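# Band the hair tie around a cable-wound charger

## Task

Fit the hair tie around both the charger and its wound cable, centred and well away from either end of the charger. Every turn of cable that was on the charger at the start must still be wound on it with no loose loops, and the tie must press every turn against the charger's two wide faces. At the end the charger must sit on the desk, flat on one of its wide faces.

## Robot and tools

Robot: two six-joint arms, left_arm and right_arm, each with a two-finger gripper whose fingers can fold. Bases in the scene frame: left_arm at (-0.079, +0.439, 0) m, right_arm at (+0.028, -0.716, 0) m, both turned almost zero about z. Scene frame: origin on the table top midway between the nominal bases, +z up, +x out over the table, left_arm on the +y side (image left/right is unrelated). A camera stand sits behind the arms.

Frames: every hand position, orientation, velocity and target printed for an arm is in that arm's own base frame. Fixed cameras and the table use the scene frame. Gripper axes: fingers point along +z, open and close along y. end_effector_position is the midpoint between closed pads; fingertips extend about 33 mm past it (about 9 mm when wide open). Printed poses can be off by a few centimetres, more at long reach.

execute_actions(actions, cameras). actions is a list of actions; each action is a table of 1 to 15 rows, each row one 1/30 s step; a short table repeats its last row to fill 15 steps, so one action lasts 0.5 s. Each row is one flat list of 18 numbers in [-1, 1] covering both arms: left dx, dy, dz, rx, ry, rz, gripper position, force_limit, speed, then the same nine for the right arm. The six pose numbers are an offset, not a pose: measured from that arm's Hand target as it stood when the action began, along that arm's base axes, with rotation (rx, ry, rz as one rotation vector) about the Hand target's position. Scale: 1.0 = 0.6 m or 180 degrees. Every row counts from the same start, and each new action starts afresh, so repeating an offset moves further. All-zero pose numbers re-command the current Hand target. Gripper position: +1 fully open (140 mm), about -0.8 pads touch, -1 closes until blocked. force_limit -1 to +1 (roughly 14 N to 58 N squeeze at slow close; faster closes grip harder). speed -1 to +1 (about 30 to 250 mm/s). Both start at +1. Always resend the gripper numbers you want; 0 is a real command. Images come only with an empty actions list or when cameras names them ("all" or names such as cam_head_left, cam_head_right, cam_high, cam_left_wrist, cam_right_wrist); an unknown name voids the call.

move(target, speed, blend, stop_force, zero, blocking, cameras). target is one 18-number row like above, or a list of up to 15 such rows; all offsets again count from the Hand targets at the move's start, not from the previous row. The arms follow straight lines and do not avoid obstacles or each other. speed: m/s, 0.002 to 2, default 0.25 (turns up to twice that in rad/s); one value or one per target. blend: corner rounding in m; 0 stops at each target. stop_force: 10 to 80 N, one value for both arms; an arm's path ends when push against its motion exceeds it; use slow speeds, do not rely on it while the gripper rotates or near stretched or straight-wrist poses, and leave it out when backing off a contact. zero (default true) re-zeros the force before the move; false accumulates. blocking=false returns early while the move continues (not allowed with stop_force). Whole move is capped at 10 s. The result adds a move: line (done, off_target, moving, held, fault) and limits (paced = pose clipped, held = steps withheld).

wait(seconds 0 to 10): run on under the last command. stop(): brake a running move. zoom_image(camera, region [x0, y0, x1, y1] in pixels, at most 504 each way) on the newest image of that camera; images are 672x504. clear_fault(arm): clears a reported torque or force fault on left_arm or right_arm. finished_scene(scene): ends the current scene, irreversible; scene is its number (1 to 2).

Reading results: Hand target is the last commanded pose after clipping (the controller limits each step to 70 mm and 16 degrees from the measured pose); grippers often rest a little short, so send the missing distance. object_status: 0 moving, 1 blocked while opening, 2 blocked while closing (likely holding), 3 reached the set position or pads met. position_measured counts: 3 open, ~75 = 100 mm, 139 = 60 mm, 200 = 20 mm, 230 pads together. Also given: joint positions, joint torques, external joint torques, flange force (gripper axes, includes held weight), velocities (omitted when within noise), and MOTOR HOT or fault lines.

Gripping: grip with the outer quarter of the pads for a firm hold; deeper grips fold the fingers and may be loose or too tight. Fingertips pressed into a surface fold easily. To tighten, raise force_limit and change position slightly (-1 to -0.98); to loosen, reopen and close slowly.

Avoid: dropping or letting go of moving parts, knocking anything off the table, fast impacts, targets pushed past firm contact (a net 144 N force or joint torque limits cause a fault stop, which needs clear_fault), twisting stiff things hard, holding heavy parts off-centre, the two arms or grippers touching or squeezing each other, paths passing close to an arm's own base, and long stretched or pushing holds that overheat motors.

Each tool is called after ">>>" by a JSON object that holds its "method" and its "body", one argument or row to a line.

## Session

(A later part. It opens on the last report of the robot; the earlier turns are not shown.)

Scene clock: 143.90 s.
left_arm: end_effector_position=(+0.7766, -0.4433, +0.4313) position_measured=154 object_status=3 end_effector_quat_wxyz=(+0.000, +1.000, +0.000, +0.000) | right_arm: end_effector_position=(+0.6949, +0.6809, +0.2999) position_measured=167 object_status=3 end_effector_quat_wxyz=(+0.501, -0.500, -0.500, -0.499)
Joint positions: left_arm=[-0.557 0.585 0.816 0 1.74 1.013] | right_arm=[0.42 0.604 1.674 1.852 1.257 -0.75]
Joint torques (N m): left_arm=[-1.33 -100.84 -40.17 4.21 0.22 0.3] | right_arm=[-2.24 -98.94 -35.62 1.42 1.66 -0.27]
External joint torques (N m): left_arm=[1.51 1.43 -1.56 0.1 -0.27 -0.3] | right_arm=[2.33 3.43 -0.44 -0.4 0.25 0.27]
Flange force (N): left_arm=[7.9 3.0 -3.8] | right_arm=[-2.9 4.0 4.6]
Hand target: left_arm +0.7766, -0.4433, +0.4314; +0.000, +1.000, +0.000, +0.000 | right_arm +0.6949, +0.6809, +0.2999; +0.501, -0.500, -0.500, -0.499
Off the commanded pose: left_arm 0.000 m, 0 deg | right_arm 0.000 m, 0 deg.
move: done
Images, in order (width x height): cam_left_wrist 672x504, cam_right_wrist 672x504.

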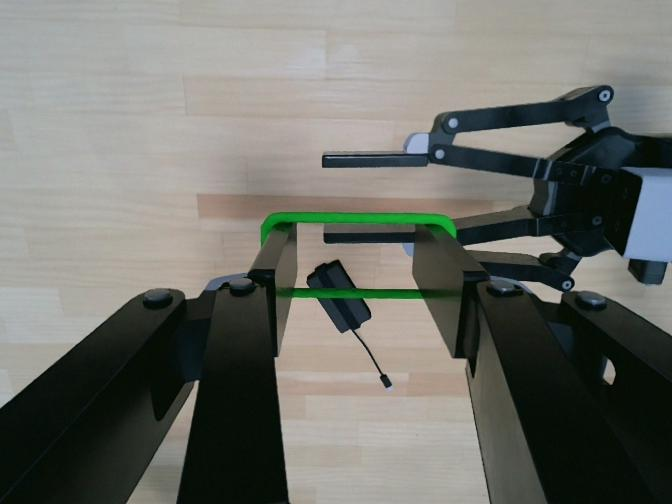

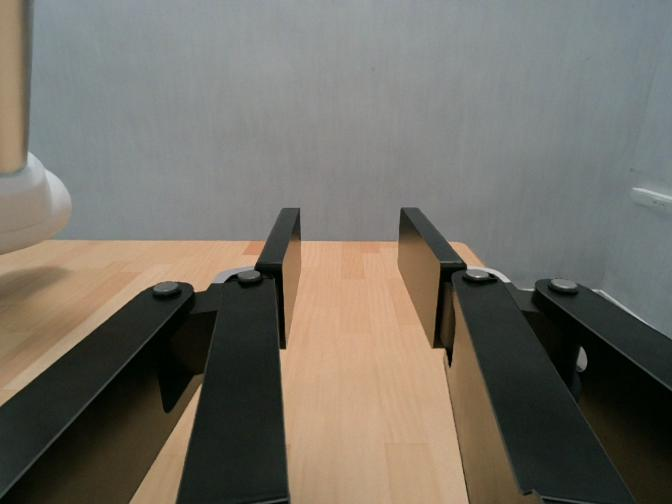

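>>> {"method": "move", "body": {
  "target": [
    [-0.05,0.2,0,0,0,0,-0.2,0,-1,0,-0.3,0,0,0,0,-0.30,0,0],
    [-0.2943,0.5388,0,-0.5,0,0,-0.2,0,-1,0,-0.4353,0,0,0,0,-0.30,0,0]
  ],
  "speed": 0.3,
  "blend": [0.05,0],
  "cameras": ["cam_head_left","cam_head_right"]
}}

Scene clock: 155.50 s.
left_arm: end_effector_position=(+0.6000, -0.1200, +0.4315) position_measured=154 object_status=3 end_effector_quat_wxyz=(+0.707, +0.707, +0.000, +0.000) | right_arm: end_effector_position=(+0.6949, +0.4198, +0.2999) position_measured=167 object_status=3 end_effector_quat_wxyz=(+0.501, -0.500, -0.500, -0.499)
Joint positions: left_arm=[0.286 0.285 1.887 -1.406 1.806 2.191] | right_arm=[0.076 0.511 1.841 1.623 1.519 -0.781]
Joint torques (N m): left_arm=[-1.47 -62.79 -30.21 -1.79 1.74 0.38] | right_arm=[-2 -87.1 -32.9 2.25 1.71 -0.31]
External joint torques (N m): left_arm=[1.36 1.68 -1.52 0.14 -0.12 -0.33] | right_arm=[2.08 3.16 -0.27 -0.45 0.25 0.31]
Flange force (N): left_arm=[4.5 0.2 -3.8] | right_arm=[-3.1 4.4 2.8]
Hand target: left_arm +0.6000, -0.1200, +0.4314; +0.707, +0.707, +0.000, +0.000 | right_arm +0.6949, +0.4198, +0.2999; +0.501, -0.500, -0.500, -0.499
Off the commanded pose: left_arm 0.000 m, 0 deg | right_arm 0.000 m, 0 deg.
move: done
Images, in order (width x height): cam_head_left 672x504, cam_head_right 672x504.

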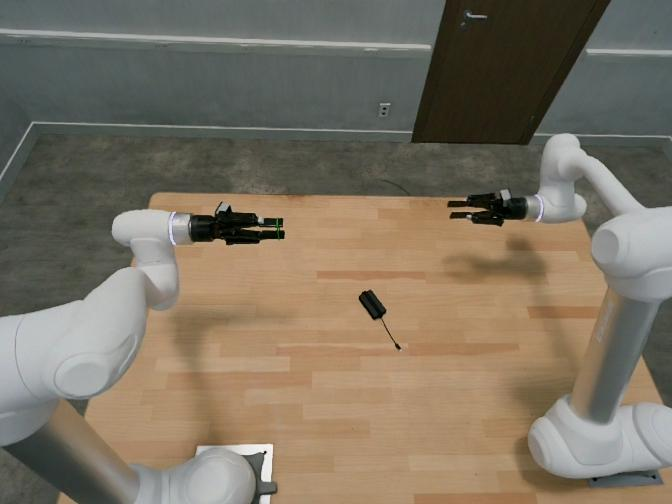

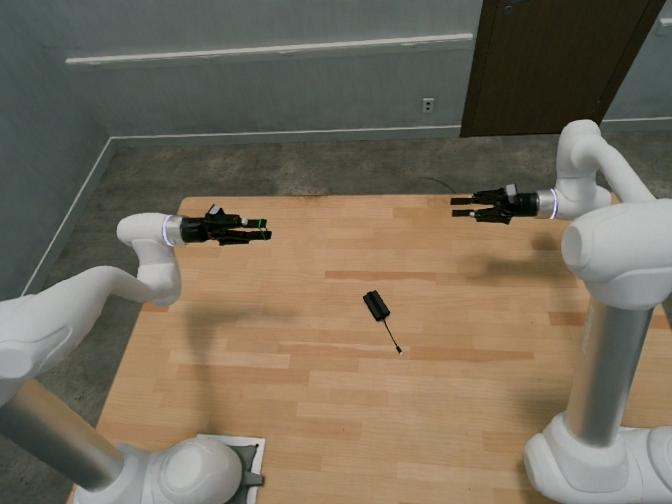

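>>> {"method": "move", "body": {
  "target": [0,0,0,0,0,0,-0.2,0,-1,-0.3812,0.4473,-0.05,-0.294,-0.501,0.501,0.3,0,0],
  "speed": 0.3,
  "cameras": ["cam_head_left","cam_right_wrist"]
}}

Scene clock: 163.90 s.
left_arm: end_effector_position=(+0.6000, -0.1200, +0.4314) position_measured=154 object_status=3 end_effector_quat_wxyz=(+0.707, +0.707, +0.000, +0.000) | right_arm: end_effector_position=(+0.4663, +0.6881, +0.2699) position_measured=91 object_status=3 end_effector_quat_wxyz=(+0.000, -0.251, +0.968, -0.001)
Joint positions: left_arm=[0.286 0.285 1.887 -1.407 1.806 2.191] | right_arm=[0.935 0.471 1.284 -0.002 1.387 -1.144]
Joint torques (N m): left_arm=[-1.2 -62.76 -30.53 -1.84 1.82 0.35] | right_arm=[-1.8 -92.2 -41.08 4.71 -0.24 -0.18]
External joint torques (N m): left_arm=[1.2 1.63 -1.18 0.21 -0.19 -0.3] | right_arm=[1.78 3.04 -0.53 -0.41 0.28 0.18]
Flange force (N): left_arm=[3.9 -0.2 -3.3] | right_arm=[-4.9 5.1 -0.3]
Hand target: left_arm +0.6000, -0.1200, +0.4314; +0.707, +0.707, +0.000, +0.000 | right_arm +0.4662, +0.6881, +0.2699; +0.000, -0.251, +0.968, -0.001
Off the commanded pose: left_arm 0.000 m, 0 deg | right_arm 0.000 m, 0 deg.
move: done
Images, in order (width x height): cam_head_left 672x504, cam_right_wrist 672x504.

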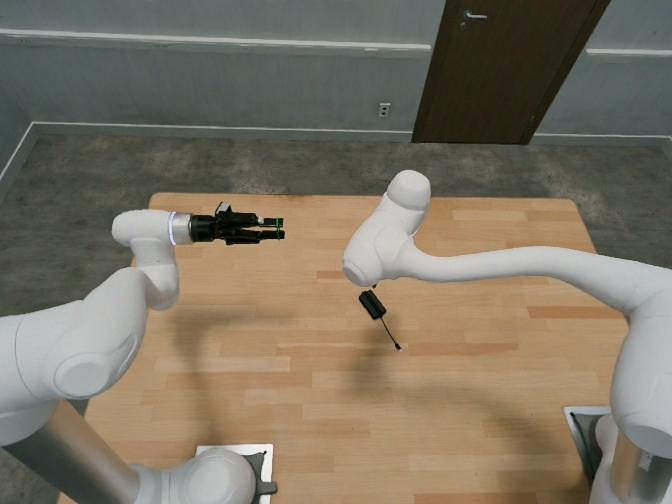

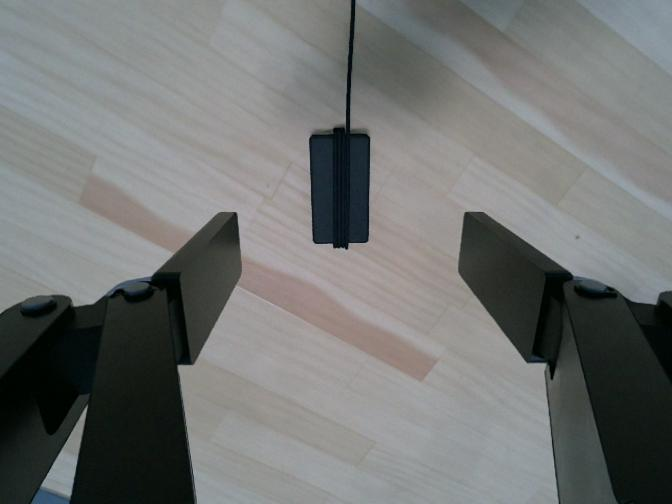

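>>> {"method": "move", "body": {
  "target": [0,0,0,0,0,0,-0.2,0,-1,-0.0248,-0.0178,-0.25,0,0,0,0.3,0,0],
  "speed": 0.2,
  "cameras": ["cam_left_wrist","cam_right_wrist"]
}}

Scene clock: 176.03 s.
left_arm: end_effector_position=(+0.6000, -0.1200, +0.4314) position_measured=154 object_status=3 end_effector_quat_wxyz=(+0.707, +0.707, +0.000, +0.000) | right_arm: end_effector_position=(+0.4514, +0.6775, +0.1199) position_measured=91 object_status=3 end_effector_quat_wxyz=(+0.000, -0.251, +0.968, -0.001)
Joint positions: left_arm=[0.286 0.285 1.887 -1.407 1.806 2.191] | right_arm=[0.941 0.52 1.491 -0.002 1.132 -1.137]
Joint torques (N m): left_arm=[-1.25 -62.55 -30.62 -1.82 1.77 0.38] | right_arm=[-1.84 -93.13 -37.67 4.46 -0.22 -0.28]
External joint torques (N m): left_arm=[1.26 1.52 -1.08 0.17 -0.15 -0.33] | right_arm=[1.98 3.25 -0.55 -0.51 0.25 0.28]
Flange force (N): left_arm=[3.6 -0.1 -3.3] | right_arm=[-4.4 5.4 1.4]
Hand target: left_arm +0.6000, -0.1200, +0.4314; +0.707, +0.707, +0.000, +0.000 | right_arm +0.4513, +0.6775, +0.1199; +0.000, -0.251, +0.968, -0.001
Off the commanded pose: left_arm 0.000 m, 0 deg | right_arm 0.000 m, 0 deg.
move: done
Images, in order (width x height): cam_left_wrist 672x504, cam_right_wrist 672x504.

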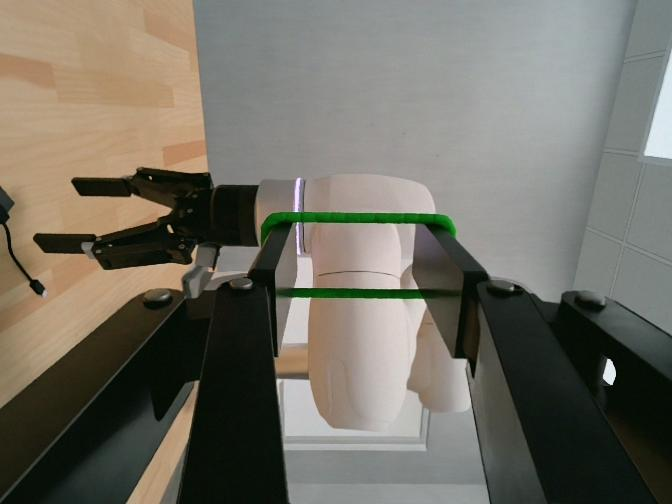

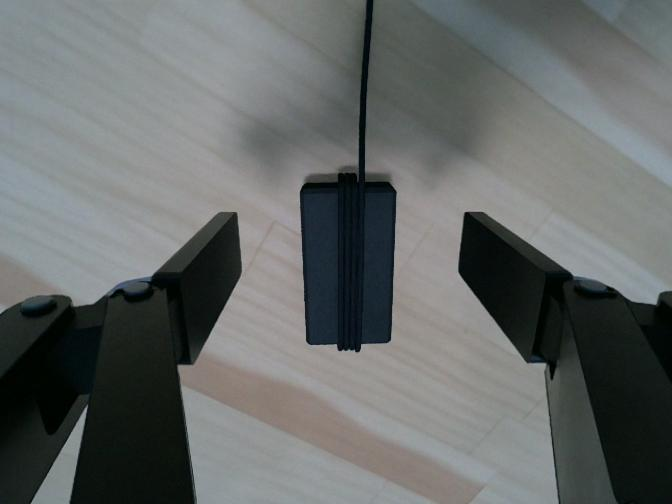

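>>> {"method": "move", "body": {
  "target": [0,0,0,0,0,0,-0.2,0,-1,0.0037,0.0037,-0.1382,0,0,0.0044,0.3,0,0],
  "speed": 0.1,
  "cameras": ["cam_right_wrist"]
}}

>>> {"method": "execute_actions", "body": {
  "actions": [
    [[0,0,0,0,0,0,-0.2,0,-1,0,0,0,0,0,0,-1,0,-1]],
    [[0,0,0,0,0,0,-0.2,0,-1,0,0,0,0,0,0,-1,0,-1]],
    [[0,0,0,0,0,0,-0.2,0,-1,0,0,0,0,0,0,-1,0,-1]],
    [[0,0,0,0,0,0,-0.2,0,-1,0,0,0,0,0,0,-1,0,-1]]
  ],
  "cameras": ["cam_right_wrist"]
}}

Scene clock: 184.93 s.
left_arm: end_effector_position=(+0.6000, -0.1200, +0.4314) position_measured=154 object_status=3 end_effector_quat_wxyz=(+0.707, +0.707, +0.000, +0.000) | right_arm: end_effector_position=(+0.4536, +0.6797, +0.0370) position_measured=91 object_status=3 end_effector_quat_wxyz=(+0.000, -0.258, +0.966, -0.001)
Joint positions: left_arm=[0.286 0.285 1.887 -1.407 1.806 2.191] | right_arm=[0.941 0.589 1.546 -0.002 1.008 -1.151]
Joint torques (N m): left_arm=[-1.5 -63.31 -30.77 -1.77 1.78 0.37] | right_arm=[-2 -97.18 -35.3 4.18 -0.24 -0.31]
External joint torques (N m): left_arm=[1.47 2.27 -0.93 0.14 -0.16 -0.32] | right_arm=[1.8 3.77 -0.39 -0.49 0.28 0.31]
Flange force (N): left_arm=[4.2 -0.9 -3.8] | right_arm=[-4.6 5.2 2.6]
Hand target: left_arm +0.6000, -0.1200, +0.4314; +0.707, +0.707, +0.000, +0.000 | right_arm +0.4536, +0.6797, +0.0369; +0.000, -0.258, +0.966, -0.001
Off the commanded pose: left_arm 0.000 m, 0 deg | right_arm 0.000 m, 0 deg.
move: done
Images, in order (width x height): cam_right_wrist 672x504.

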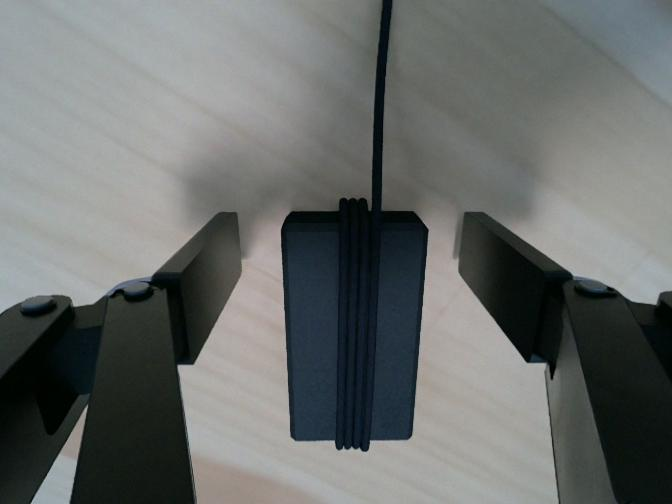

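Scene clock: 187.13 s.
left_arm: end_effector_position=(+0.6000, -0.1200, +0.4314) position_measured=154 object_status=3 end_effector_quat_wxyz=(+0.707, +0.707, +0.000, +0.000) | right_arm: end_effector_position=(+0.4536, +0.6797, +0.0369) position_measured=150 object_status=2 end_effector_quat_wxyz=(+0.000, -0.258, +0.966, -0.001)
Joint positions: left_arm=[0.286 0.285 1.887 -1.407 1.806 2.191] | right_arm=[0.941 0.589 1.546 -0.002 1.008 -1.151]
Joint torques (N m): left_arm=[-1.18 -63.01 -30.65 -1.82 1.8 0.36] | right_arm=[-2.92 -93.9 -33.59 3.81 -0.21 -0.22]
External joint torques (N m): left_arm=[1.2 1.87 -1.07 0.19 -0.17 -0.31] | right_arm=[3.04 -0.04 -2.21 -0.12 0.24 0.22]
External joint torques at the end of the 1st action: left_arm=[1.52 1.75 -1.1 0.21 -0.18 -0.34] | right_arm=[1.82 3.28 -0.72 -0.49 0.26 0.31]
External joint torques at the end of the 2nd action: left_arm=[1.31 1.92 -1.17 0.19 -0.17 -0.32] | right_arm=[2.13 3.45 -0.44 -0.46 0.28 0.3]
External joint torques at the end of the 3rd action: left_arm=[1.16 1.83 -1.21 0.17 -0.17 -0.29] | right_arm=[2.89 0.1 -2.07 -0.18 0.21 0.28]
Flange force (N): left_arm=[4.0 -0.4 -3.3] | right_arm=[-3.2 6.1 -1.8]
Flange force at the end of the 1st action (N): left_arm=[3.8 -0.3 -3.8] | right_arm=[-4.7 5.2 2.0]
Flange force at the end of the 2nd action (N): left_arm=[4.2 -0.4 -3.6] | right_arm=[-4.2 5.4 2.3]
Flange force at the end of the 3rd action (N): left_arm=[4.3 -0.3 -3.3] | right_arm=[-3.1 5.9 -1.5]
Hand target: left_arm +0.6000, -0.1200, +0.4314; +0.707, +0.707, +0.000, +0.000 | right_arm +0.4536, +0.6797, +0.0369; +0.000, -0.258, +0.966, -0.001
Off the commanded pose: left_arm 0.000 m, 0 deg | right_arm 0.000 m, 0 deg.
Images, in order (width x height): cam_right_wrist 672x504.

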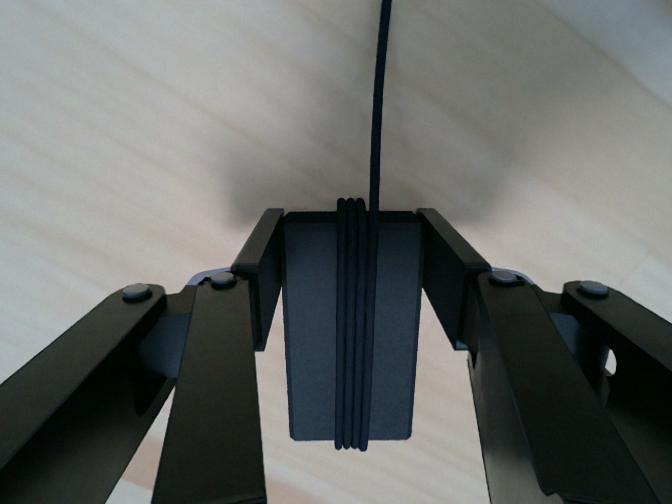

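>>> {"method": "move", "body": {
  "target": [
    [0,0,0,0,0,0,-0.2,0,-1,0,0,0.1667,0,0,0,-1,0,-1],
    [0,0,0,0,0,0,-0.2,0,-1,0.0645,-0.0997,0.475,0,0,0.326,-1,0,-1]
  ],
  "speed": [0.08,0.2],
  "blend": [0.02,0],
  "cameras": ["cam_head_left","cam_right_wrist","cam_high","cam_left_wrist"]
}}

Scene clock: 199.60 s.
left_arm: end_effector_position=(+0.6000, -0.1200, +0.4314) position_measured=154 object_status=3 end_effector_quat_wxyz=(+0.707, +0.707, +0.000, +0.000) | right_arm: end_effector_position=(+0.4923, +0.6198, +0.3220) position_measured=150 object_status=2 end_effector_quat_wxyz=(-0.001, +0.698, -0.716, +0.001)
Joint positions: left_arm=[0.286 0.285 1.887 -1.407 1.806 2.191] | right_arm=[0.857 0.39 1.308 -0.002 1.441 -2.26]
Joint torques (N m): left_arm=[-1.19 -62.98 -30.75 -1.81 1.79 0.38] | right_arm=[-1.9 -87.52 -43.28 4.86 -0.34 -0.27]
External joint torques (N m): left_arm=[1.68 1.8 -0.95 0.21 -0.17 -0.33] | right_arm=[1.84 5.41 1.17 -0.58 0.37 0.27]
Flange force (N): left_arm=[3.5 -0.5 -3.9] | right_arm=[-6.9 -1.8 2.3]
Hand target: left_arm +0.6000, -0.1200, +0.4314; +0.707, +0.707, +0.000, +0.000 | right_arm +0.4923, +0.6199, +0.3219; -0.001, +0.698, -0.716, +0.001
Off the commanded pose: left_arm 0.000 m, 0 deg | right_arm 0.000 m, 0 deg.
move: done
Images, in order (width x height): cam_head_left 672x504, cam_high 672x504, cam_left_wrist 672x504, cam_right_wrist 672x504.

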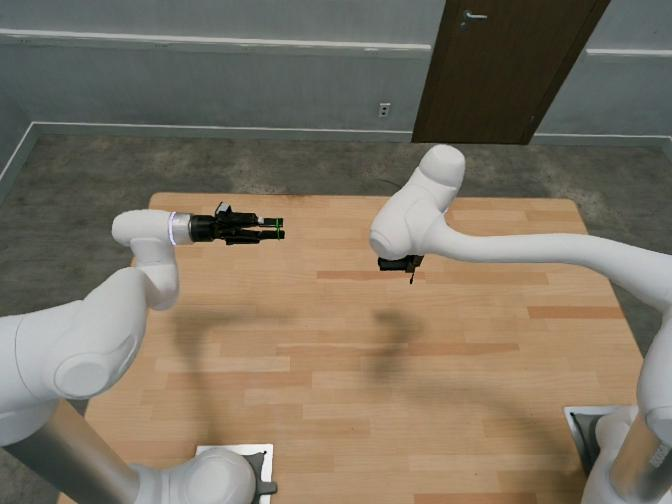

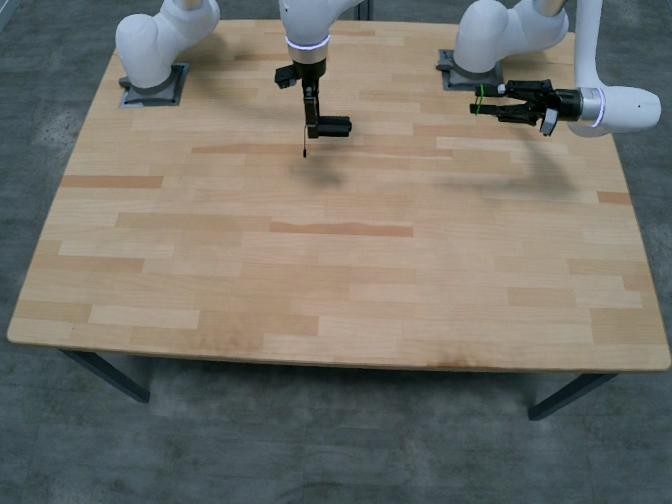

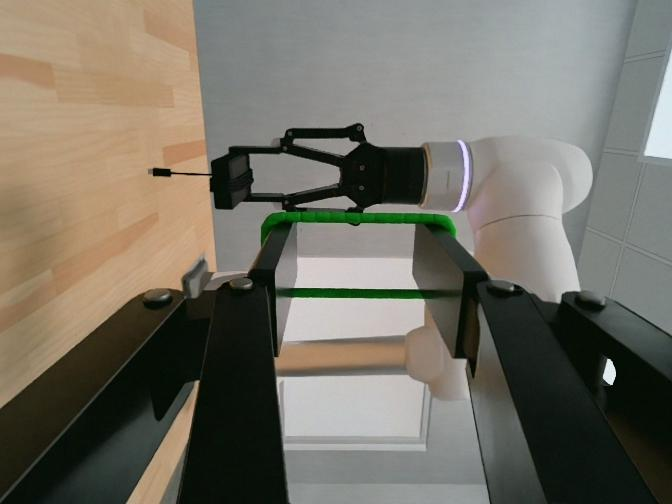

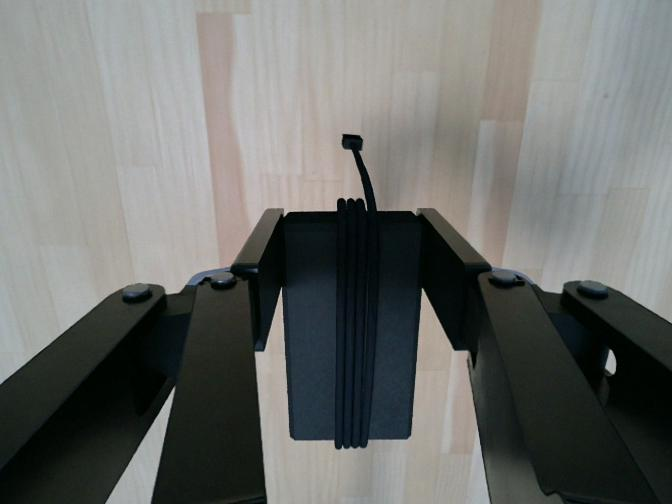

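>>> {"method": "zoom_image", "body": {
  "camera": "cam_left_wrist",
  "region": [140, 110, 320, 245]
}}

>>> {"method": "zoom_image", "body": {
  "camera": "cam_right_wrist",
  "region": [230, 120, 470, 480]
}}

Scaled by 2.800.

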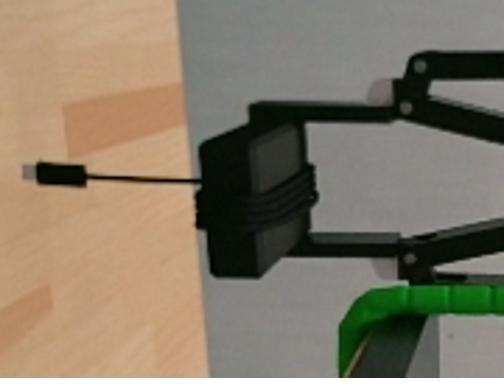

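Scaled by 1.400.

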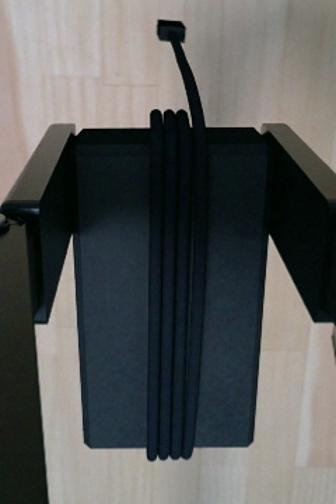

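>>> {"method": "move", "body": {
  "target": [-0.0922,-0.4,-0.219,0,0,0.2222,0.0,0,-1,0,0,0,0,0,0,-1,0,-1],
  "speed": 0.2,
  "cameras": ["cam_head_left","cam_right_wrist","cam_left_wrist"]
}}

Scene clock: 220.40 s.
left_arm: end_effector_position=(+0.5447, -0.3600, +0.3000) position_measured=129 object_status=3 end_effector_quat_wxyz=(+0.665, +0.664, +0.242, +0.242) | right_arm: end_effector_position=(+0.4923, +0.6199, +0.3219) position_measured=150 object_status=2 end_effector_quat_wxyz=(-0.001, +0.698, -0.716, +0.001)
Joint positions: left_arm=[-0.408 0.072 2.501 -2.605 1.069 2.862] | right_arm=[0.857 0.39 1.308 -0.002 1.441 -2.26]
Joint torques (N m): left_arm=[-1.3 -33.01 -22.43 -2.84 2.85 0.39] | right_arm=[-1.93 -87.57 -43.27 4.84 -0.34 -0.29]
External joint torques (N m): left_arm=[1.35 2.14 -0.96 0.18 -0.17 -0.34] | right_arm=[1.98 5.89 1.36 -0.57 0.37 0.29]
Flange force (N): left_arm=[6.9 -3.0 1.9] | right_arm=[-7.3 -1.9 2.7]
Hand target: left_arm +0.5447, -0.3600, +0.3000; +0.665, +0.664, +0.242, +0.242 | right_arm +0.4923, +0.6199, +0.3219; -0.001, +0.698, -0.716, +0.001
Off the commanded pose: left_arm 0.000 m, 0 deg | right_arm 0.000 m, 0 deg.
move: done
Images, in order (width x height): cam_head_left 672x504, cam_left_wrist 672x504, cam_right_wrist 672x504.

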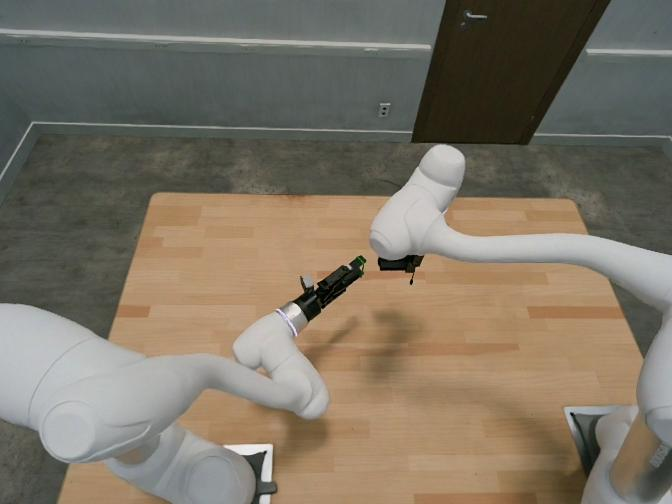

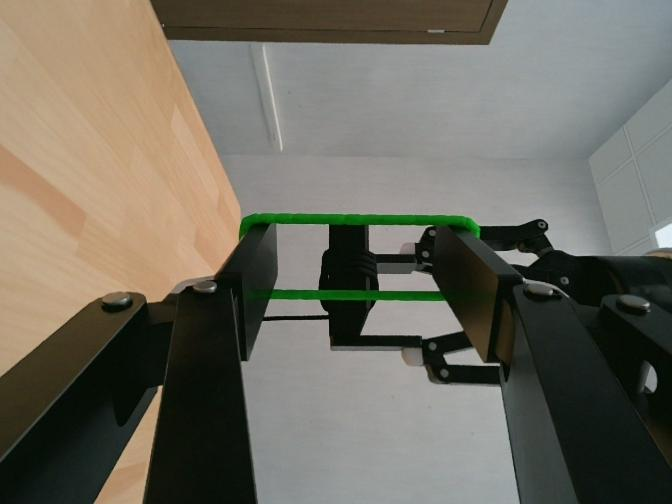

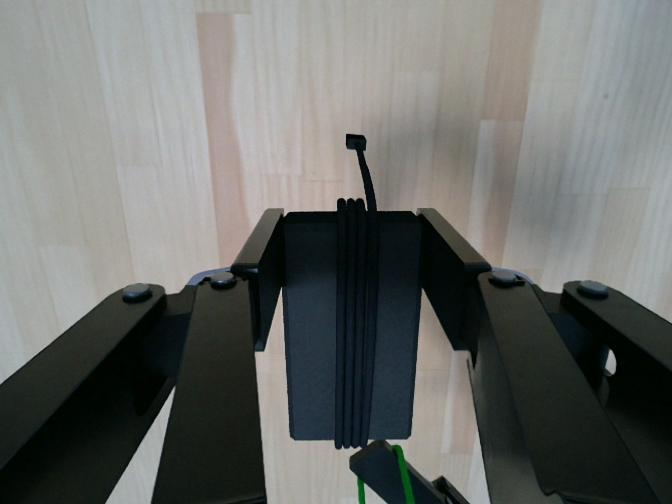

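>>> {"method": "move", "body": {
  "target": [-0.005,-0.1117,0,0,0,0,0.0,0,-1,0,0,0,0,0,0,-1,0,-1],
  "speed": 0.08,
  "cameras": ["cam_right_wrist","cam_left_wrist"]
}}

Scene clock: 242.97 s.
left_arm: end_effector_position=(+0.5417, -0.4270, +0.3000) position_measured=129 object_status=3 end_effector_quat_wxyz=(+0.665, +0.664, +0.242, +0.242) | right_arm: end_effector_position=(+0.4923, +0.6199, +0.3219) position_measured=150 object_status=2 end_effector_quat_wxyz=(-0.001, +0.698, -0.716, +0.001)
Joint positions: left_arm=[-0.577 0.105 2.462 -2.794 1.025 2.955] | right_arm=[0.857 0.39 1.308 -0.002 1.441 -2.26]
Joint torques (N m): left_arm=[-1.35 -37.89 -23.54 -2.87 2.79 0.36] | right_arm=[-2.19 -87.54 -43.28 4.87 -0.33 -0.3]
External joint torques (N m): left_arm=[1.48 2.52 -0.88 0.23 -0.06 -0.31] | right_arm=[1.89 6.37 1.49 -0.62 0.36 0.3]
Flange force (N): left_arm=[6.9 -4.2 3.2] | right_arm=[-7.6 -2.2 3.0]
Hand target: left_arm +0.5417, -0.4270, +0.3000; +0.665, +0.664, +0.242, +0.242 | right_arm +0.4923, +0.6199, +0.3219; -0.001, +0.698, -0.716, +0.001
Off the commanded pose: left_arm 0.000 m, 0 deg | right_arm 0.000 m, 0 deg.
move: done
Images, in order (width x height): cam_left_wrist 672x504, cam_right_wrist 672x504.

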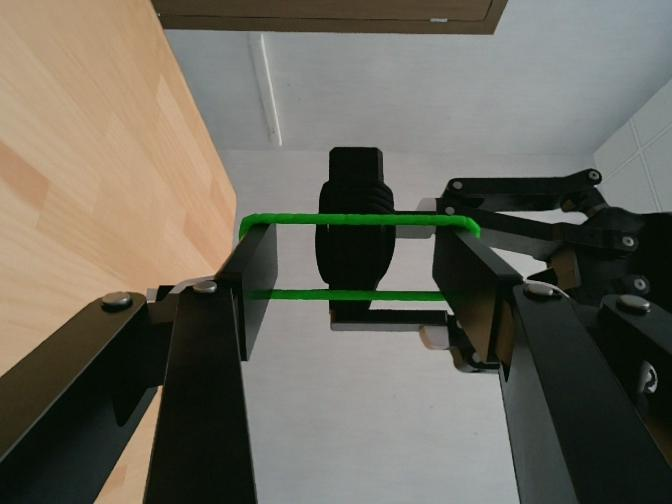

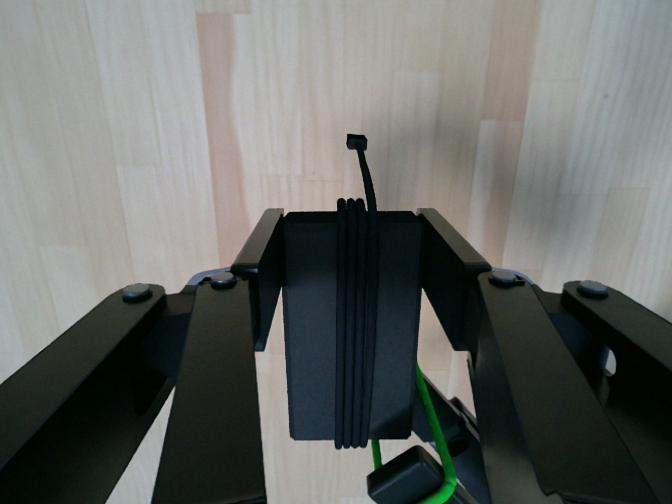

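>>> {"method": "move", "body": {
  "target": [0.0333,0,0,0,0,0,0.0,0,-1,0,0,0,0,0,0,-1,0,-1],
  "speed": 0.05,
  "cameras": ["cam_right_wrist","cam_left_wrist"]
}}

Scene clock: 249.50 s.
left_arm: end_effector_position=(+0.5616, -0.4270, +0.3000) position_measured=129 object_status=3 end_effector_quat_wxyz=(+0.665, +0.664, +0.242, +0.242) | right_arm: end_effector_position=(+0.4923, +0.6199, +0.3219) position_measured=150 object_status=2 end_effector_quat_wxyz=(-0.001, +0.698, -0.716, +0.001)
Joint positions: left_arm=[-0.549 0.13 2.432 -2.761 1.025 2.936] | right_arm=[0.857 0.39 1.308 -0.002 1.441 -2.26]
Joint torques (N m): left_arm=[0.01 -39.77 -24.68 -3.48 2.63 0.34] | right_arm=[0.22 -87.98 -42.6 5.68 0.35 -0.55]
External joint torques (N m): left_arm=[-0.04 1.94 0.18 0.8 0.09 -0.29] | right_arm=[-0.15 6.3 0.68 -1.4 -0.32 0.55]
Flange force (N): left_arm=[3.6 -3.5 1.3] | right_arm=[-7.2 -4.8 2.9]
Hand target: left_arm +0.5617, -0.4270, +0.3000; +0.665, +0.664, +0.242, +0.242 | right_arm +0.4923, +0.6199, +0.3219; -0.001, +0.698, -0.716, +0.001
Off the commanded pose: left_arm 0.000 m, 0 deg | right_arm 0.000 m, 0 deg.
move: done
Images, in order (width x height): cam_left_wrist 672x504, cam_right_wrist 672x504.

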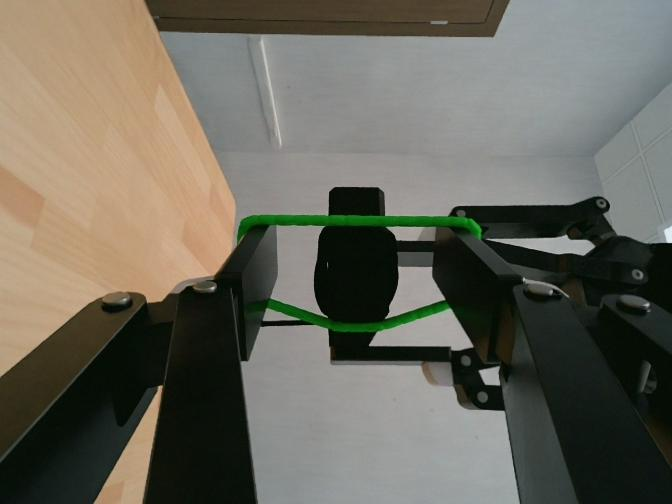

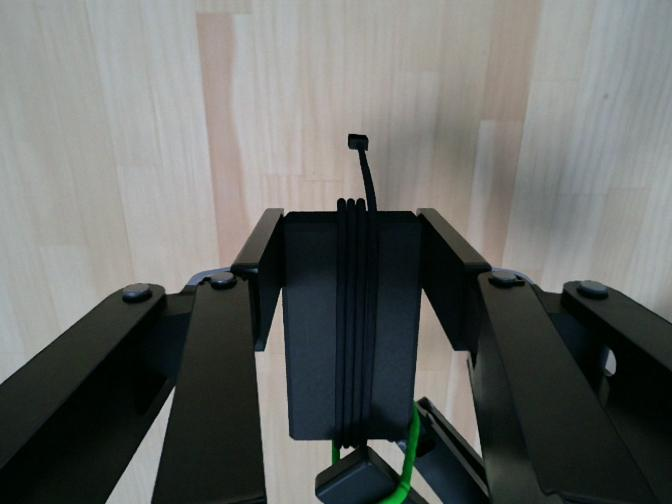

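>>> {"method": "move", "body": {
  "target": [0.03,0,0,0,0,0,0.0,0,-1,0,0,0,0,0,0,-1,0,-1],
  "speed": 0.05,
  "cameras": ["cam_right_wrist","cam_left_wrist"]
}}

Scene clock: 252.27 s.
left_arm: end_effector_position=(+0.5796, -0.4270, +0.3000) position_measured=129 object_status=3 end_effector_quat_wxyz=(+0.665, +0.664, +0.242, +0.242) | right_arm: end_effector_position=(+0.4923, +0.6199, +0.3219) position_measured=150 object_status=2 end_effector_quat_wxyz=(-0.001, +0.698, -0.716, +0.001)
Joint positions: left_arm=[-0.526 0.151 2.404 -2.732 1.024 2.919] | right_arm=[0.857 0.39 1.308 -0.002 1.441 -2.26]
Joint torques (N m): left_arm=[-1.45 -42.39 -24.23 -2.89 2.85 0.41] | right_arm=[-0.78 -87.2 -43.43 5.33 -0.48 -0.37]
External joint torques (N m): left_arm=[1.47 2.01 -0.36 0.19 -0.13 -0.36] | right_arm=[0.65 5.93 1.58 -1.06 0.5 0.37]
Flange force (N): left_arm=[5.8 -2.9 1.5] | right_arm=[-6.0 -2.9 2.8]
Hand target: left_arm +0.5797, -0.4270, +0.3000; +0.665, +0.664, +0.242, +0.242 | right_arm +0.4923, +0.6199, +0.3219; -0.001, +0.698, -0.716, +0.001
Off the commanded pose: left_arm 0.000 m, 0 deg | right_arm 0.000 m, 0 deg.
move: done
Images, in order (width x height): cam_left_wrist 672x504, cam_right_wrist 672x504.

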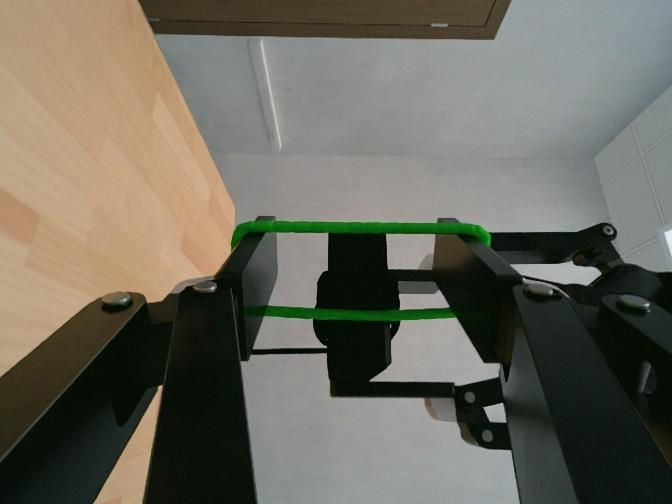

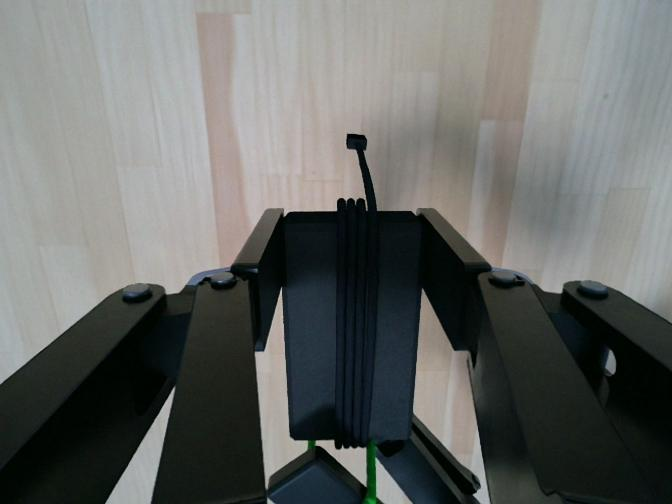

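>>> {"method": "move", "body": {
  "target": [0,0.04,0,0,0,0,0.0,0,-1,0,0,0,0,0,0,-1,0,-1],
  "speed": 0.08,
  "cameras": ["cam_right_wrist","cam_left_wrist"]
}}

Scene clock: 291.60 s.
left_arm: end_effector_position=(+0.5797, -0.4030, +0.3000) position_measured=129 object_status=3 end_effector_quat_wxyz=(+0.665, +0.664, +0.242, +0.242) | right_arm: end_effector_position=(+0.4923, +0.6199, +0.3219) position_measured=150 object_status=2 end_effector_quat_wxyz=(-0.001, +0.698, -0.716, +0.001)
Joint positions: left_arm=[-0.473 0.139 2.42 -2.673 1.04 2.89] | right_arm=[0.857 0.39 1.308 -0.002 1.441 -2.26]
Joint torques (N m): left_arm=[-1.39 -40.9 -23.31 -2.9 2.81 0.35] | right_arm=[-2.02 -87.33 -43.23 4.9 -0.36 -0.3]
External joint torques (N m): left_arm=[1.4 2.34 -0.88 0.2 -0.12 -0.3] | right_arm=[2.05 5.35 1.21 -0.62 0.39 0.3]
Flange force (N): left_arm=[6.4 -3.3 2.5] | right_arm=[-6.9 -1.5 2.3]
Hand target: left_arm +0.5797, -0.4030, +0.3000; +0.665, +0.664, +0.242, +0.242 | right_arm +0.4923, +0.6199, +0.3219; -0.001, +0.698, -0.716, +0.001
Off the commanded pose: left_arm 0.000 m, 0 deg | right_arm 0.000 m, 0 deg.
move: done
Images, in order (width x height): cam_left_wrist 672x504, cam_right_wrist 672x504.

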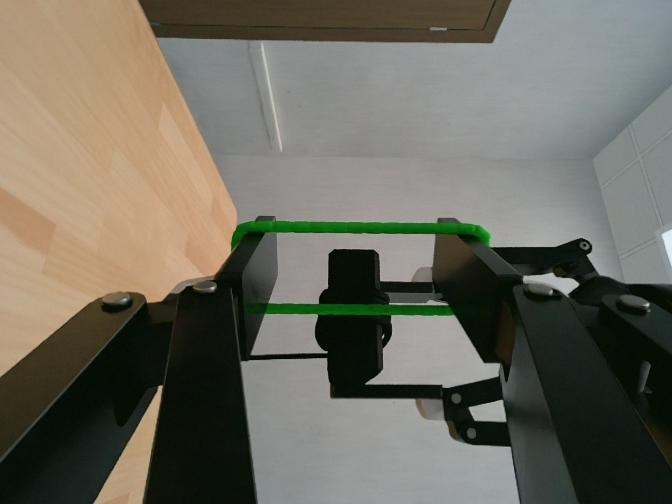

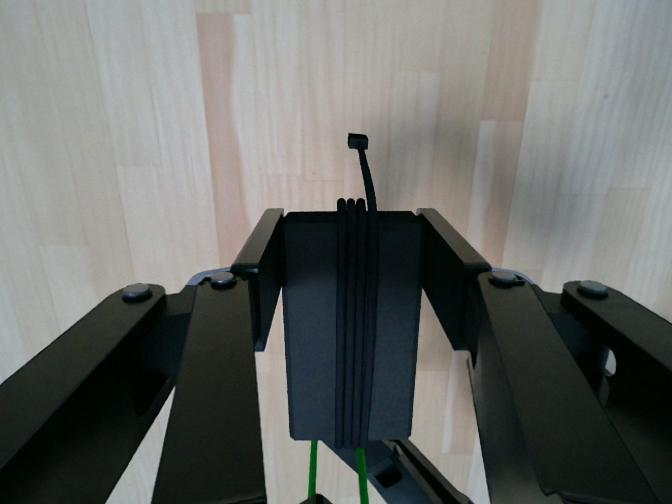

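>>> {"method": "move", "body": {
  "target": [
    [-0.0478,0,0,0,0,0.0833,0.0,0,-1,0,0,0,0,0,0,-1,0,-1],
    [-0.0478,-0.0658,0,0,0,0.0833,0.0,0,-1,0,0,0,0,0,0,-1,0,-1]
  ],
  "speed": 0.1,
  "cameras": ["cam_right_wrist","cam_left_wrist"]
}}

Scene clock: 301.37 s.
left_arm: end_effector_position=(+0.5510, -0.4425, +0.3000) position_measured=129 object_status=3 end_effector_quat_wxyz=(+0.627, +0.627, +0.327, +0.327) | right_arm: end_effector_position=(+0.4923, +0.6199, +0.3219) position_measured=150 object_status=2 end_effector_quat_wxyz=(-0.001, +0.698, -0.716, +0.001)
Joint positions: left_arm=[-0.827 0.112 2.453 -3.398 1.01 3.28] | right_arm=[0.857 0.39 1.308 -0.002 1.441 -2.26]
Joint torques (N m): left_arm=[-1.01 -40.29 -25.77 -2.11 2.84 0.33] | right_arm=[-1.86 -87.28 -43.35 4.88 -0.35 -0.26]
External joint torques (N m): left_arm=[0.99 1.84 -0.89 0.18 -0.08 -0.28] | right_arm=[1.84 5.82 1.38 -0.6 0.37 0.26]
Flange force (N): left_arm=[3.1 -3.4 4.8] | right_arm=[-7.0 -1.9 2.7]
Hand target: left_arm +0.5510, -0.4425, +0.3000; +0.627, +0.627, +0.327, +0.327 | right_arm +0.4923, +0.6199, +0.3219; -0.001, +0.698, -0.716, +0.001
Off the commanded pose: left_arm 0.000 m, 0 deg | right_arm 0.000 m, 0 deg.
move: done
Images, in order (width x height): cam_left_wrist 672x504, cam_right_wrist 672x504.

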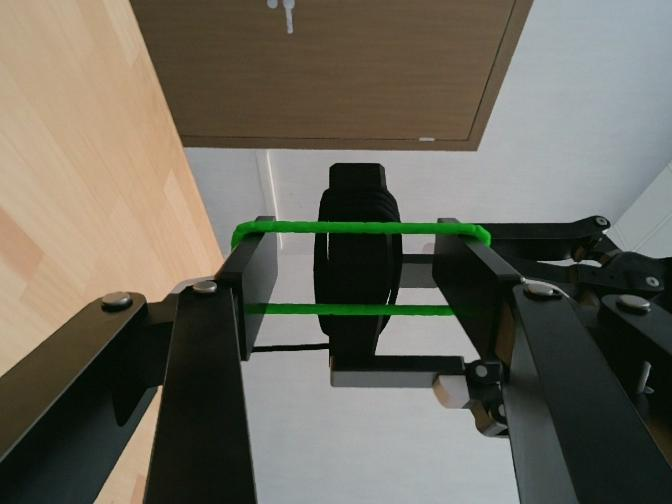

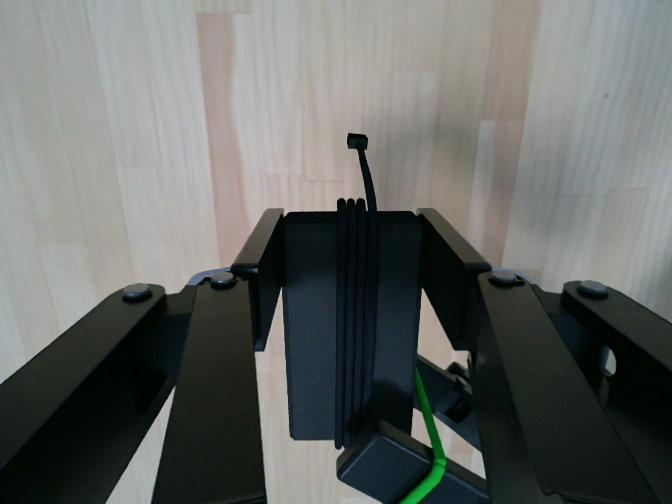

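>>> {"method": "move", "body": {
  "target": [0.0245,0.0035,0,0,0,-0.1389,0.0,0,-1,0,0,0,0,0,0,-1,0,-1],
  "speed": 0.08,
  "cameras": ["cam_right_wrist","cam_left_wrist"]
}}

Scene clock: 319.83 s.
left_arm: end_effector_position=(+0.5657, -0.4404, +0.3000) position_measured=129 object_status=3 end_effector_quat_wxyz=(+0.683, +0.683, +0.183, +0.183) | right_arm: end_effector_position=(+0.4923, +0.6199, +0.3219) position_measured=150 object_status=2 end_effector_quat_wxyz=(-0.001, +0.698, -0.716, +0.001)
Joint positions: left_arm=[-0.445 0.182 2.363 -2.449 1.09 2.774] | right_arm=[0.857 0.39 1.308 -0.002 1.441 -2.26]
Joint torques (N m): left_arm=[0.46 -44.52 -24.57 -3.9 2.3 0.36] | right_arm=[0.99 -87.92 -42.28 5.96 0.55 -0.65]
External joint torques (N m): left_arm=[-0.34 1.84 0.79 1.16 0.29 -0.31] | right_arm=[-0.53 6.12 0.25 -1.67 -0.53 0.65]
Flange force (N): left_arm=[2.9 -3.0 -0.6] | right_arm=[-7.4 -5.4 2.6]
Hand target: left_arm +0.5657, -0.4404, +0.3000; +0.683, +0.683, +0.183, +0.183 | right_arm +0.4923, +0.6199, +0.3219; -0.001, +0.698, -0.716, +0.001
Off the commanded pose: left_arm 0.000 m, 0 deg | right_arm 0.000 m, 0 deg.
move: done
Images, in order (width x height): cam_left_wrist 672x504, cam_right_wrist 672x504.

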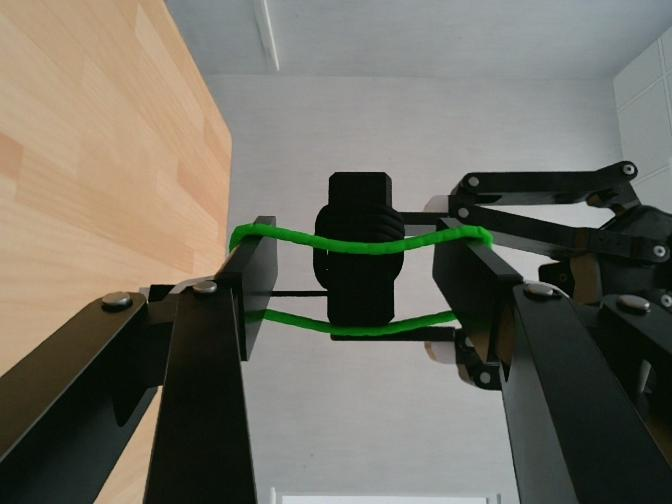

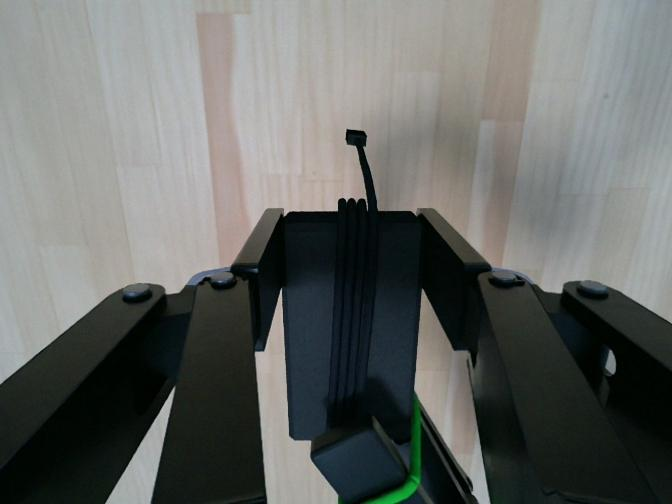

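>>> {"method": "move", "body": {
  "target": [0.008,0.0123,0,0,0,-0.015,0.0,0,-1,0,0,0,0,0,0,-1,0,-1],
  "speed": 0.05,
  "cameras": ["cam_right_wrist","cam_left_wrist"]
}}

Scene clock: 333.00 s.
left_arm: end_effector_position=(+0.5705, -0.4330, +0.3000) position_measured=129 object_status=3 end_effector_quat_wxyz=(+0.687, +0.687, +0.167, +0.167) | right_arm: end_effector_position=(+0.4923, +0.6199, +0.3219) position_measured=150 object_status=2 end_effector_quat_wxyz=(-0.001, +0.698, -0.716, +0.001)
Joint positions: left_arm=[-0.396 0.198 2.341 -2.348 1.122 2.725] | right_arm=[0.857 0.39 1.308 -0.002 1.441 -2.26]
Joint torques (N m): left_arm=[0.72 -45.97 -23.84 -3.81 2.31 0.33] | right_arm=[0 -87.87 -42.08 5.47 0.57 -0.62]
External joint torques (N m): left_arm=[-0.68 1.82 0.26 1.09 0.24 -0.28] | right_arm=[0.28 5.29 -0.11 -1.15 -0.54 0.62]
Flange force (N): left_arm=[2.6 -2.5 0.5] | right_arm=[-7.6 -4.3 1.9]
Hand target: left_arm +0.5705, -0.4330, +0.3000; +0.687, +0.687, +0.167, +0.167 | right_arm +0.4923, +0.6199, +0.3219; -0.001, +0.698, -0.716, +0.001
Off the commanded pose: left_arm 0.000 m, 0 deg | right_arm 0.000 m, 0 deg.
move: done
Images, in order (width x height): cam_left_wrist 672x504, cam_right_wrist 672x504.

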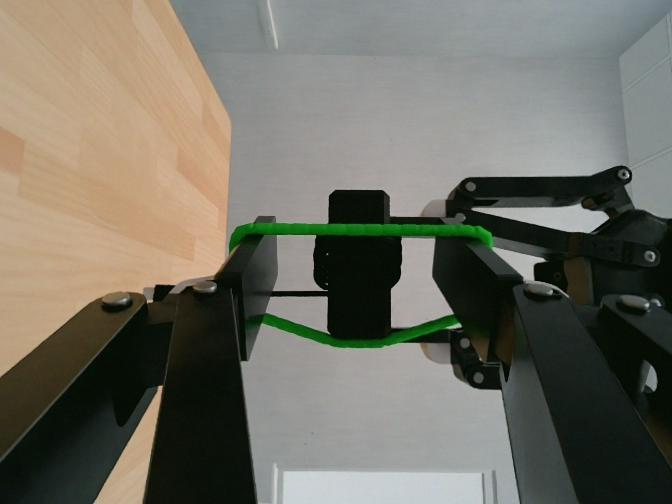

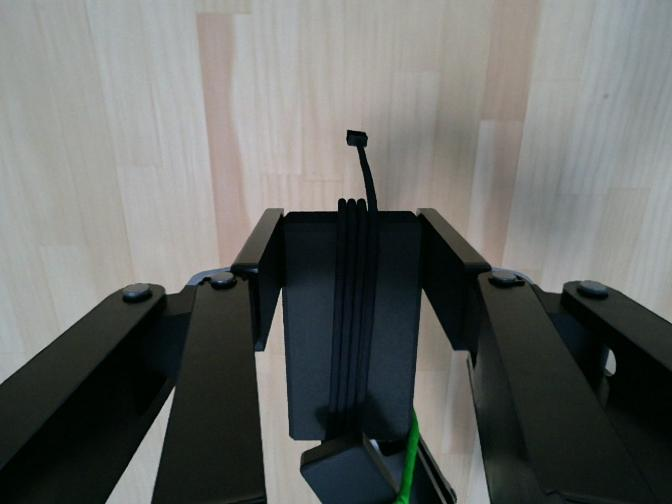

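>>> {"method": "move", "body": {
  "target": [0.0203,0.0015,0,0,0,-0.0128,0.0,0,-1,0,0,0,0,0,0,-1,0,-1],
  "speed": 0.05,
  "cameras": ["cam_right_wrist","cam_left_wrist"]
}}

Scene clock: 340.20 s.
left_arm: end_effector_position=(+0.5827, -0.4321, +0.3000) position_measured=129 object_status=3 end_effector_quat_wxyz=(+0.691, +0.690, +0.153, +0.153) | right_arm: end_effector_position=(+0.4923, +0.6199, +0.3219) position_measured=150 object_status=2 end_effector_quat_wxyz=(-0.001, +0.698, -0.716, +0.001)
Joint positions: left_arm=[-0.362 0.224 2.304 -2.27 1.146 2.685] | right_arm=[0.857 0.39 1.308 -0.002 1.441 -2.26]
Joint torques (N m): left_arm=[-1.47 -48.82 -22.8 -2.89 2.67 0.33] | right_arm=[-2.04 -87.32 -43.48 4.93 -0.36 -0.29]
External joint torques (N m): left_arm=[1.65 1.83 -0.88 0.18 -0.17 -0.29] | right_arm=[2.06 6.16 1.73 -0.67 0.38 0.29]
Flange force (N): left_arm=[6.0 -1.8 -0.1] | right_arm=[-7.0 -1.5 3.3]
Hand target: left_arm +0.5827, -0.4321, +0.3000; +0.691, +0.690, +0.153, +0.153 | right_arm +0.4923, +0.6199, +0.3219; -0.001, +0.698, -0.716, +0.001
Off the commanded pose: left_arm 0.000 m, 0 deg | right_arm 0.000 m, 0 deg.
move: done
Images, in order (width x height): cam_left_wrist 672x504, cam_right_wrist 672x504.

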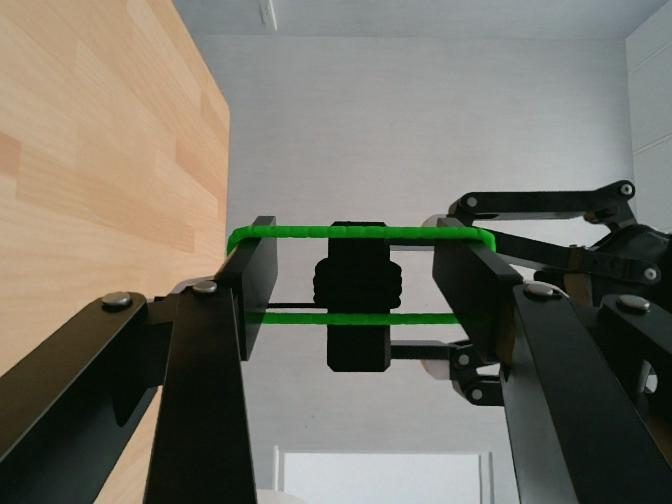

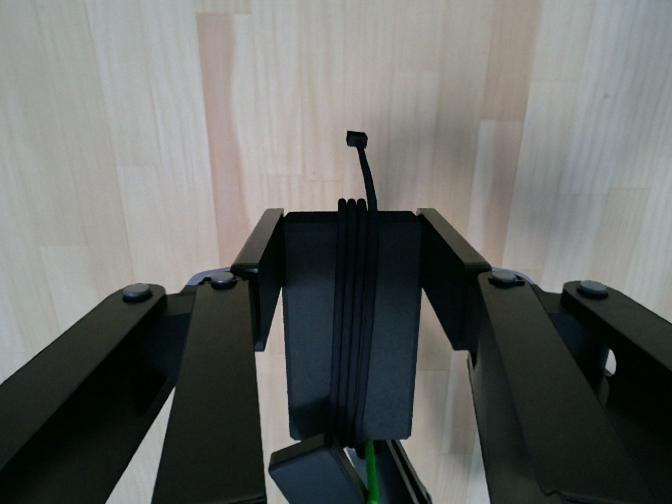

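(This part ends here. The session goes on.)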